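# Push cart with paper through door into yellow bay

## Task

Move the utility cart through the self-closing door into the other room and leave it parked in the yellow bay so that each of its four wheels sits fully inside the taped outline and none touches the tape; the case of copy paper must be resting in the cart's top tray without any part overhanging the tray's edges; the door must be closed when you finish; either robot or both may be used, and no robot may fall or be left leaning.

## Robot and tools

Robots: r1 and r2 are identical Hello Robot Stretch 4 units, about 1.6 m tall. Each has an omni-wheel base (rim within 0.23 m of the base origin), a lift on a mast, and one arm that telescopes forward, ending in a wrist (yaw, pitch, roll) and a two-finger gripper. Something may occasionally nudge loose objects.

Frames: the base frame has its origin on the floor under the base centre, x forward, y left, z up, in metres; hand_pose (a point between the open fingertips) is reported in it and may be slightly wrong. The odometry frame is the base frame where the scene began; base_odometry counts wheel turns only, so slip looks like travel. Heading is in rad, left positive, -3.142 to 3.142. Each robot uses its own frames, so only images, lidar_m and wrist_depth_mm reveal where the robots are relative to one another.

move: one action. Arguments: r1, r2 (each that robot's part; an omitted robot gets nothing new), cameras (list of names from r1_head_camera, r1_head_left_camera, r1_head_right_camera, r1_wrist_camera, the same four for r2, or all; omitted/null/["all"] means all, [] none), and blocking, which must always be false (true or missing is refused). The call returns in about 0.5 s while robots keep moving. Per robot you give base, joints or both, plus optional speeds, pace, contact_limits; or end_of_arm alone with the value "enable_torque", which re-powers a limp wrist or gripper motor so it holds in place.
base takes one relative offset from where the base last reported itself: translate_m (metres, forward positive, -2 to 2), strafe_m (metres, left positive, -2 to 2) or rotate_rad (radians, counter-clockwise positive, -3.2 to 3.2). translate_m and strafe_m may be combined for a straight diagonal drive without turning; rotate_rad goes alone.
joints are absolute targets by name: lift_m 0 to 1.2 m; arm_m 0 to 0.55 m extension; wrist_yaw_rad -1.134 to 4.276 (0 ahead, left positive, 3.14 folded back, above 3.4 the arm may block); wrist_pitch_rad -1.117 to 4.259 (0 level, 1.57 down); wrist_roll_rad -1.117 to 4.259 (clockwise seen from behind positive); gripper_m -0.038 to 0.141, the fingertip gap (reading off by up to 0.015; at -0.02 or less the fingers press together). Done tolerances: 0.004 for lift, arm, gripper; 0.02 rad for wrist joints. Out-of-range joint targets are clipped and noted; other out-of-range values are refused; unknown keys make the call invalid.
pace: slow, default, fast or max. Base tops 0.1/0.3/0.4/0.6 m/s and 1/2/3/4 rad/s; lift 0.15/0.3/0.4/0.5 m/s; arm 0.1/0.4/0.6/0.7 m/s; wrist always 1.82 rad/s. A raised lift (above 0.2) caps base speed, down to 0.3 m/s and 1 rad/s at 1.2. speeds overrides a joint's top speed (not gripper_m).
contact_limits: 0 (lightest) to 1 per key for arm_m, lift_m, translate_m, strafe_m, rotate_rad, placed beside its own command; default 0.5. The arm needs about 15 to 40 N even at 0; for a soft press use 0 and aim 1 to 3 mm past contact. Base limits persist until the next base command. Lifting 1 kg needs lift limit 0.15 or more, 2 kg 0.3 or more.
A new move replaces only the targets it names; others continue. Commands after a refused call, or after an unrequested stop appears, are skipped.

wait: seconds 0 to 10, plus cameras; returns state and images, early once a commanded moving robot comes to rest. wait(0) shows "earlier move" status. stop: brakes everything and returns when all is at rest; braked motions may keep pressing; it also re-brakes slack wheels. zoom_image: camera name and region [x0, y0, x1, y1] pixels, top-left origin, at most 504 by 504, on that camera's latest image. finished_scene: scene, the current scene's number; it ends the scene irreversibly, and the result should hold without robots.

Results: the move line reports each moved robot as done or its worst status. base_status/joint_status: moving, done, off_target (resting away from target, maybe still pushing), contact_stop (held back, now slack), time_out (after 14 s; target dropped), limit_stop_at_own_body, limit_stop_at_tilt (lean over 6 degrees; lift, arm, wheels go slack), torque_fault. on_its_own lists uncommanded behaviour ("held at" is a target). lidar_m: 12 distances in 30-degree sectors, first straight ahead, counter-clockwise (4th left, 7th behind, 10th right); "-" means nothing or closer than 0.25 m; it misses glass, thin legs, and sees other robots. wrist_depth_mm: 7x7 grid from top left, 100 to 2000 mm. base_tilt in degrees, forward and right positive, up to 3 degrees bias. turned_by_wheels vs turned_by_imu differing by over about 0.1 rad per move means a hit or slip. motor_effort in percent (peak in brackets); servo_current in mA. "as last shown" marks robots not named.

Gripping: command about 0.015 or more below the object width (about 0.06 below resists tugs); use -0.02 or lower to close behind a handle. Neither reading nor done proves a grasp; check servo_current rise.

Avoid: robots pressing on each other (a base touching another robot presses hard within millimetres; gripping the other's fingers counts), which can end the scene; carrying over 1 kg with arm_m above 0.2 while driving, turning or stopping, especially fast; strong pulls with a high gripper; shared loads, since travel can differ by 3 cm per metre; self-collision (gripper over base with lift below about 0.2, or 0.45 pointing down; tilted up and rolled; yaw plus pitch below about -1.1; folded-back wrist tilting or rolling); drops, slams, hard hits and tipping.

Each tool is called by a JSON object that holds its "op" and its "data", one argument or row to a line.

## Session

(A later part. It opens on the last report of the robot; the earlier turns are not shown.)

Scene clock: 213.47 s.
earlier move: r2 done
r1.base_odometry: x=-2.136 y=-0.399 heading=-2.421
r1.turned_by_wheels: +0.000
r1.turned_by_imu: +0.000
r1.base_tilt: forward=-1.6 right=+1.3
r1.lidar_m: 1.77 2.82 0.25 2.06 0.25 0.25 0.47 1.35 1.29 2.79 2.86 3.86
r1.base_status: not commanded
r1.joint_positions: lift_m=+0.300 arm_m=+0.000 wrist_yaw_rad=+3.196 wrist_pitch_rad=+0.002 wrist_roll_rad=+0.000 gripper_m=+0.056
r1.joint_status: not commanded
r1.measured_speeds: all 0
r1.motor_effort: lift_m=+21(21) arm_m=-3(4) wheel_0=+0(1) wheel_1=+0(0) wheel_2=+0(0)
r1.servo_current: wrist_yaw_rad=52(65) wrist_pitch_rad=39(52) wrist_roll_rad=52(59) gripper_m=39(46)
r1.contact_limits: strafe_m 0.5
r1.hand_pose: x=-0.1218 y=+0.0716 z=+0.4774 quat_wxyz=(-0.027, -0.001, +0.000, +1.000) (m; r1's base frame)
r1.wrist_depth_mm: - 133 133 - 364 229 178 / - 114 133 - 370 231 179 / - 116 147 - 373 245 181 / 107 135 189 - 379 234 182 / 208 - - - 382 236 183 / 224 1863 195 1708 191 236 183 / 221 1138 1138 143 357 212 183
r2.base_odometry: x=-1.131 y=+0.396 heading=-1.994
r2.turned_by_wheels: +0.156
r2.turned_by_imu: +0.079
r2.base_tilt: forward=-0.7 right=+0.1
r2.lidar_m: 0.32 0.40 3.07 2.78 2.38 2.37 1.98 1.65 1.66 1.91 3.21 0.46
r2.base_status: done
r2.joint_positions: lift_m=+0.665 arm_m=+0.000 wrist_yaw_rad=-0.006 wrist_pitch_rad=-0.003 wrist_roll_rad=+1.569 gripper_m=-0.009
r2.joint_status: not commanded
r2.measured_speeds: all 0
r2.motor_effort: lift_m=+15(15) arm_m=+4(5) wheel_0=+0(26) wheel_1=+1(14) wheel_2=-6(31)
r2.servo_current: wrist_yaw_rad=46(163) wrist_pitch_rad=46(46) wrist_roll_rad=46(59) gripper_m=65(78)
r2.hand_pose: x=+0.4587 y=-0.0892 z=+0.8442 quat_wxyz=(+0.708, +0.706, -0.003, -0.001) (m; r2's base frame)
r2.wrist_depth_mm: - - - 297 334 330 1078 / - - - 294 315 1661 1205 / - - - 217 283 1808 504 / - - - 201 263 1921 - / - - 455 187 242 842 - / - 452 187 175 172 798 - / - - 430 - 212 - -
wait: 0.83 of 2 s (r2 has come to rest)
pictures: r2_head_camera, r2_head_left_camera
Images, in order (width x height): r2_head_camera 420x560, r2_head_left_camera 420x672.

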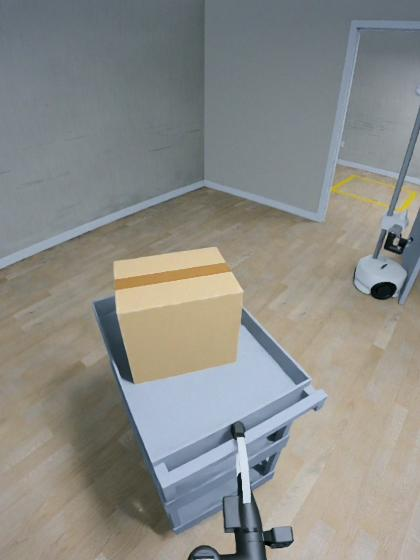

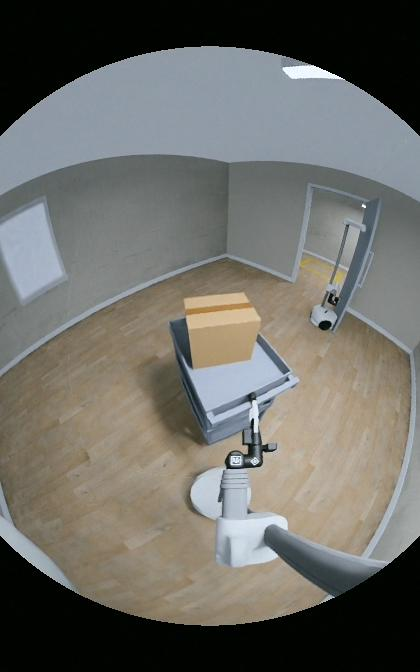

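{"op": "move", "data": {
  "blocking": false,
  "r2": {"base":{"rotate_rad":0.35}},
  "cameras": []
}}

{"op": "wait", "data": {
  "seconds": 2,
  "cameras": []
}}

{"op": "move", "data": {
  "blocking": false,
  "r2": {"base":{"strafe_m":-0.4,"translate_m":-0.12},"contact_limits":{"translate_m":0.4}},
  "cameras": []
}}

{"op": "wait", "data": {
  "seconds": 4,
  "cameras": []
}}

{"op": "move", "data": {
  "blocking": false,
  "r2": {"base":{"rotate_rad":0.35}},
  "cameras": []
}}

{"op": "wait", "data": {
  "seconds": 2,
  "cameras": ["r2_head_camera","r2_head_left_camera"]
}}

Scene clock: 221.60 s.
move: r2 moving
r1: as last shown
r1.base_tilt: forward=-1.5 right=+1.3
r1.lidar_m: 1.77 2.82 0.25 2.06 0.25 0.25 0.50 1.34 1.27 2.79 2.86 2.01
r1.motor_effort: lift_m=+21(21) arm_m=-3(4) wheel_0=+0(0) wheel_1=+0(0) wheel_2=+0(0)
r1.servo_current: wrist_yaw_rad=72(72) wrist_pitch_rad=39(39) wrist_roll_rad=39(65) gripper_m=39(46)
r1.contact_limits: strafe_m 0.5
r1.wrist_depth_mm: - 134 133 - 366 229 178 / - 114 133 - 370 232 180 / - 116 147 - 375 245 181 / 107 135 190 - 379 235 182 / 209 - - - 382 236 183 / 223 1756 194 1756 191 235 183 / 222 1138 1138 143 355 212 183
r2.base_odometry: x=-1.131 y=+0.397 heading=-1.756
r2.turned_by_wheels: +0.238
r2.turned_by_imu: +0.172
r2.base_tilt: forward=-1.1 right=+0.3
r2.lidar_m: 0.35 3.09 3.13 2.57 2.37 2.39 1.78 1.64 1.67 2.13 2.35 0.45
r2.base_status: rotate_rad moving
r2.joint_positions: lift_m=+0.665 arm_m=+0.000 wrist_yaw_rad=-0.023 wrist_pitch_rad=-0.003 wrist_roll_rad=+1.569 gripper_m=-0.009
r2.joint_status: not commanded
r2.measured_speeds: translate_m=+0.004 strafe_m=-0.005 rotate_rad=+0.735 lift_m=+0.000 arm_m=+0.000 wrist_yaw_rad=+0.000 wrist_pitch_rad=+0.000 wrist_roll_rad=+0.000
r2.motor_effort: lift_m=+15(15) arm_m=+4(5) wheel_0=-6(13) wheel_1=-6(13) wheel_2=-24(31)
r2.servo_current: wrist_yaw_rad=143(143) wrist_pitch_rad=39(46) wrist_roll_rad=59(59) gripper_m=65(72)
r2.hand_pose: x=+0.4572 y=-0.0941 z=+0.8442 quat_wxyz=(+0.708, +0.706, -0.009, -0.007) (m; r2's base frame)
r2.wrist_depth_mm: - - - 216 283 1618 1205 / - - - 204 270 1756 1229 / - - - 196 258 1808 - / - - 459 187 243 809 - / - 459 455 180 235 820 - / - 452 186 172 181 - - / - - 445 - - - -
pictures: none
No camera images: "cameras" was empty.

Scene clock: 222.63 s.
earlier move: r2 done
r1.base_odometry: x=-2.136 y=-0.399 heading=-2.421
r1.turned_by_wheels: +0.000
r1.turned_by_imu: +0.000
r1.base_tilt: forward=-1.6 right=+1.3
r1.lidar_m: 1.81 2.82 0.25 2.04 0.25 0.25 0.48 1.34 1.27 2.78 2.87 1.83
r1.base_status: not commanded
r1.joint_positions: lift_m=+0.300 arm_m=+0.000 wrist_yaw_rad=+3.196 wrist_pitch_rad=+0.002 wrist_roll_rad=+0.000 gripper_m=+0.056
r1.joint_status: not commanded
r1.measured_speeds: all 0
r1.motor_effort: lift_m=+21(21) arm_m=-3(4) wheel_0=+0(1) wheel_1=+0(0) wheel_2=+0(0)
r1.servo_current: wrist_yaw_rad=39(72) wrist_pitch_rad=46(46) wrist_roll_rad=39(65) gripper_m=39(46)
r1.contact_limits: strafe_m 0.5
r1.hand_pose: x=-0.1218 y=+0.0716 z=+0.4774 quat_wxyz=(-0.027, -0.001, +0.000, +1.000) (m; r1's base frame)
r1.wrist_depth_mm: - 133 133 - 364 228 178 / - 114 133 - 373 230 180 / - 115 147 - 373 245 181 / 107 135 189 - 377 235 182 / 208 - - - 379 235 183 / 224 1863 194 1808 190 236 183 / 220 1118 1118 143 357 211 183
r2.base_odometry: x=-1.130 y=+0.396 heading=-1.643
r2.turned_by_wheels: +0.113
r2.turned_by_imu: +0.067
r2.base_tilt: forward=-0.6 right=+0.0
r2.lidar_m: 0.39 0.38 3.15 2.50 2.38 2.46 1.74 1.66 1.72 2.26 2.33 0.46
r2.base_status: done
r2.joint_positions: lift_m=+0.665 arm_m=+0.000 wrist_yaw_rad=+0.007 wrist_pitch_rad=-0.003 wrist_roll_rad=+1.569 gripper_m=-0.009
r2.joint_status: not commanded
r2.measured_speeds: all 0
r2.motor_effort: lift_m=+15(15) arm_m=-6(6) wheel_0=+4(14) wheel_1=+0(13) wheel_2=+5(31)
r2.servo_current: wrist_yaw_rad=59(143) wrist_pitch_rad=39(46) wrist_roll_rad=52(59) gripper_m=65(72)
r2.hand_pose: x=+0.4600 y=-0.0855 z=+0.8442 quat_wxyz=(+0.708, +0.706, +0.001, +0.003) (m; r2's base frame)
r2.wrist_depth_mm: - - - 195 255 1808 1229 / - - - 191 250 1863 535 / - - - 187 246 798 - / - 462 452 184 241 831 - / - - 462 180 236 820 - / - - 186 177 171 809 - / - - 469 - 229 - -
wait: 1.03 of 2 s (r2 has come to rest)
pictures: none
No camera images: "cameras" was empty.

Scene clock: 223.13 s.
move: r2 moving
r1: as last shown
r1.lidar_m: 1.81 2.81 0.25 2.02 0.25 0.25 0.47 1.33 1.26 2.80 2.88 1.82
r1.servo_current: wrist_yaw_rad=33(59) wrist_pitch_rad=39(46) wrist_roll_rad=33(59) gripper_m=39(46)
r1.contact_limits: strafe_m 0.5
r1.wrist_depth_mm: - 134 133 - 364 229 178 / - 114 134 - 370 231 180 / - 116 146 - 375 243 181 / 107 135 189 - 379 233 182 / 208 - - - 379 235 182 / 224 1863 193 1808 191 236 183 / 221 1118 1138 143 355 211 183
r2.base_odometry: x=-1.160 y=+0.407 heading=-1.642
r2.turned_by_wheels: +0.002
r2.turned_by_imu: +0.002
r2.base_tilt: forward=-0.7 right=+0.1
r2.lidar_m: 0.38 0.38 3.17 2.54 2.41 2.45 1.71 1.62 1.66 2.25 2.32 0.43
r2.base_status: translate_m moving; strafe_m moving
r2.joint_positions: lift_m=+0.665 arm_m=+0.000 wrist_yaw_rad=+0.010 wrist_pitch_rad=-0.003 wrist_roll_rad=+1.569 gripper_m=-0.009
r2.joint_status: not commanded
r2.measured_speeds: translate_m=-0.036 strafe_m=-0.120 rotate_rad=-0.002 lift_m=+0.000 arm_m=+0.000 wrist_yaw_rad=+0.000 wrist_pitch_rad=+0.000 wrist_roll_rad=+0.000
r2.motor_effort: lift_m=+15(15) arm_m=-6(6) wheel_0=+14(16) wheel_1=-11(11) wheel_2=+14(16)
r2.servo_current: wrist_yaw_rad=65(65) wrist_pitch_rad=33(46) wrist_roll_rad=33(59) gripper_m=65(65)
r2.contact_limits: translate_m 0.4
r2.hand_pose: x=+0.4603 y=-0.0846 z=+0.8442 quat_wxyz=(+0.708, +0.706, +0.002, +0.004) (m; r2's base frame)
r2.wrist_depth_mm: - - - 195 256 1808 1205 / - - - 191 251 1756 508 / - - - 187 246 820 - / - 459 455 185 241 842 - / - - 462 181 237 831 - / - - 190 177 172 809 - / - - 477 - 229 - -
pictures: none
No camera images: "cameras" was empty.

Scene clock: 225.50 s.
earlier move: r2 done
r1.base_odometry: x=-2.136 y=-0.399 heading=-2.421
r1.turned_by_wheels: +0.000
r1.turned_by_imu: +0.000
r1.base_tilt: forward=-1.6 right=+1.3
r1.lidar_m: 1.70 2.06 0.25 2.04 0.25 0.25 0.46 1.33 1.25 2.80 2.89 3.85
r1.base_status: not commanded
r1.joint_positions: lift_m=+0.300 arm_m=+0.000 wrist_yaw_rad=+3.196 wrist_pitch_rad=+0.002 wrist_roll_rad=+0.000 gripper_m=+0.056
r1.joint_status: not commanded
r1.measured_speeds: all 0
r1.motor_effort: lift_m=+21(21) arm_m=-3(4) wheel_0=+0(1) wheel_1=+0(0) wheel_2=+0(0)
r1.servo_current: wrist_yaw_rad=46(65) wrist_pitch_rad=46(52) wrist_roll_rad=52(72) gripper_m=39(46)
r1.contact_limits: strafe_m 0.5
r1.hand_pose: x=-0.1218 y=+0.0716 z=+0.4774 quat_wxyz=(-0.027, -0.001, +0.000, +1.000) (m; r1's base frame)
r1.wrist_depth_mm: - 133 133 - 366 228 178 / - 114 133 - 370 231 179 / - 116 147 - 370 244 181 / 107 135 189 - 377 234 182 / 209 - - - 379 236 182 / 224 1756 194 1808 191 236 183 / 222 1118 1098 143 357 211 183
r2.base_odometry: x=-1.521 y=+0.544 heading=-1.642
r2.turned_by_wheels: -0.001
r2.turned_by_imu: +0.001
r2.base_tilt: forward=-0.7 right=+0.1
r2.lidar_m: 0.26 0.30 3.47 2.81 2.64 2.03 1.43 1.33 1.37 1.83 2.18 0.50
r2.base_status: done
r2.joint_positions: lift_m=+0.665 arm_m=+0.000 wrist_yaw_rad=+0.011 wrist_pitch_rad=-0.003 wrist_roll_rad=+1.569 gripper_m=-0.009
r2.joint_status: not commanded
r2.measured_speeds: all 0
r2.motor_effort: lift_m=+15(15) arm_m=-6(6) wheel_0=+3(18) wheel_1=-1(13) wheel_2=+5(20)
r2.servo_current: wrist_yaw_rad=59(91) wrist_pitch_rad=39(46) wrist_roll_rad=46(59) gripper_m=59(72)
r2.contact_limits: translate_m 0.4
r2.hand_pose: x=+0.4603 y=-0.0844 z=+0.8442 quat_wxyz=(+0.708, +0.706, +0.003, +0.005) (m; r2's base frame)
r2.wrist_depth_mm: - - - - - 1708 1205 / - - - 349 - 1808 1255 / - - - 330 384 387 384 / - - - 231 310 1808 496 / - - - 193 259 1808 544 / - - 189 169 182 707 - / - - 413 - 203 - -
wait: 2.37 of 4 s (r2 has come to rest)
pictures: none
No camera images: "cameras" was empty.

Scene clock: 226.00 s.
move: r2 moving
r1: as last shown
r1.lidar_m: 1.74 2.09 0.25 2.04 0.25 0.25 0.47 1.32 1.29 2.79 2.87 3.85
r1.servo_current: wrist_yaw_rad=46(72) wrist_pitch_rad=33(46) wrist_roll_rad=52(59) gripper_m=46(46)
r1.contact_limits: strafe_m 0.5
r1.wrist_depth_mm: - 133 133 - 368 229 178 / - 115 133 - 368 231 180 / - 116 147 - 375 244 181 / 108 134 189 - 379 234 182 / 208 - - - 382 236 183 / 224 1808 194 1808 190 236 183 / 220 1098 1118 143 355 212 183
r2.base_odometry: x=-1.521 y=+0.545 heading=-1.407
r2.turned_by_wheels: +0.236
r2.turned_by_imu: +0.175
r2.base_tilt: forward=-0.8 right=+0.1
r2.lidar_m: 0.27 0.38 3.36 2.71 2.67 1.68 1.35 1.32 1.48 2.27 2.11 0.49
r2.base_status: rotate_rad moving
r2.joint_positions: lift_m=+0.665 arm_m=+0.000 wrist_yaw_rad=-0.024 wrist_pitch_rad=-0.003 wrist_roll_rad=+1.569 gripper_m=-0.009
r2.joint_status: not commanded
r2.measured_speeds: translate_m=+0.001 strafe_m=-0.001 rotate_rad=+0.706 lift_m=+0.000 arm_m=+0.000 wrist_yaw_rad=+0.000 wrist_pitch_rad=+0.000 wrist_roll_rad=+0.000
r2.motor_effort: lift_m=+15(15) arm_m=+2(6) wheel_0=-5(13) wheel_1=-8(14) wheel_2=-26(29)
r2.servo_current: wrist_yaw_rad=150(150) wrist_pitch_rad=39(46) wrist_roll_rad=46(52) gripper_m=65(65)
r2.hand_pose: x=+0.4570 y=-0.0944 z=+0.8442 quat_wxyz=(+0.708, +0.706, -0.010, -0.008) (m; r2's base frame)
r2.wrist_depth_mm: - - - - - 1708 1205 / - - - 336 370 1537 1160 / - - - 244 336 1708 1229 / - - - 209 282 1808 504 / - - - 185 239 - - / - 452 186 165 181 750 - / - - 410 - - - -
pictures: none
No camera images: "cameras" was empty.

Scene clock: 226.77 s.
earlier move: r2 done
r1.base_odometry: x=-2.136 y=-0.399 heading=-2.421
r1.turned_by_wheels: +0.000
r1.turned_by_imu: +0.000
r1.base_tilt: forward=-1.6 right=+1.3
r1.lidar_m: 1.76 2.08 0.25 2.05 0.25 0.25 0.49 1.34 1.28 2.77 2.89 3.83
r1.base_status: not commanded
r1.joint_positions: lift_m=+0.300 arm_m=+0.000 wrist_yaw_rad=+3.196 wrist_pitch_rad=+0.002 wrist_roll_rad=+0.000 gripper_m=+0.056
r1.joint_status: not commanded
r1.measured_speeds: all 0
r1.motor_effort: lift_m=+21(21) arm_m=-4(4) wheel_0=+0(1) wheel_1=+0(0) wheel_2=+0(0)
r1.servo_current: wrist_yaw_rad=52(72) wrist_pitch_rad=33(46) wrist_roll_rad=52(65) gripper_m=39(46)
r1.contact_limits: strafe_m 0.5
r1.hand_pose: x=-0.1218 y=+0.0716 z=+0.4774 quat_wxyz=(-0.027, -0.001, +0.000, +1.000) (m; r1's base frame)
r1.wrist_depth_mm: - 134 133 - 364 228 178 / - 114 133 - 368 230 180 / - 116 147 - 375 245 181 / 108 134 189 - 377 234 183 / 208 - - - 379 236 182 / 223 1808 193 1708 191 236 184 / 222 1138 1138 143 353 212 183
r2.base_odometry: x=-1.521 y=+0.544 heading=-1.293
r2.turned_by_wheels: +0.114
r2.turned_by_imu: +0.074
r2.base_tilt: forward=-0.7 right=+0.1
r2.lidar_m: 0.31 0.32 3.23 2.71 2.70 1.63 1.36 1.34 1.54 2.54 2.10 0.46
r2.base_status: done
r2.joint_positions: lift_m=+0.665 arm_m=+0.000 wrist_yaw_rad=-0.003 wrist_pitch_rad=-0.003 wrist_roll_rad=+1.569 gripper_m=-0.009
r2.joint_status: not commanded
r2.measured_speeds: all 0
r2.motor_effort: lift_m=+15(15) arm_m=+4(6) wheel_0=-1(27) wheel_1=+0(14) wheel_2=-4(29)
r2.servo_current: wrist_yaw_rad=52(150) wrist_pitch_rad=39(46) wrist_roll_rad=39(59) gripper_m=65(72)
r2.hand_pose: x=+0.4590 y=-0.0883 z=+0.8442 quat_wxyz=(+0.708, +0.706, -0.002, +0.000) (m; r2's base frame)
r2.wrist_depth_mm: - - - 287 - 1808 1205 / - - - 319 340 349 347 / - - - 228 300 1863 500 / - - - 204 272 - - / - - 466 189 243 809 - / - 455 188 175 171 798 - / - - 421 - 211 - -
wait: 0.77 of 2 s (r2 has come to rest)
pictures: r2_head_camera, r2_head_left_camera
Images, in order (width x height): r2_head_camera 420x560, r2_head_left_camera 420x672.

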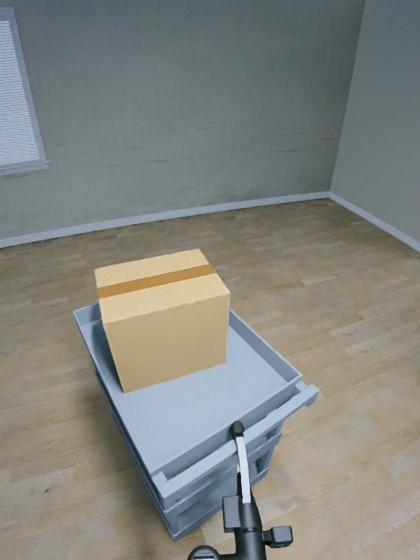

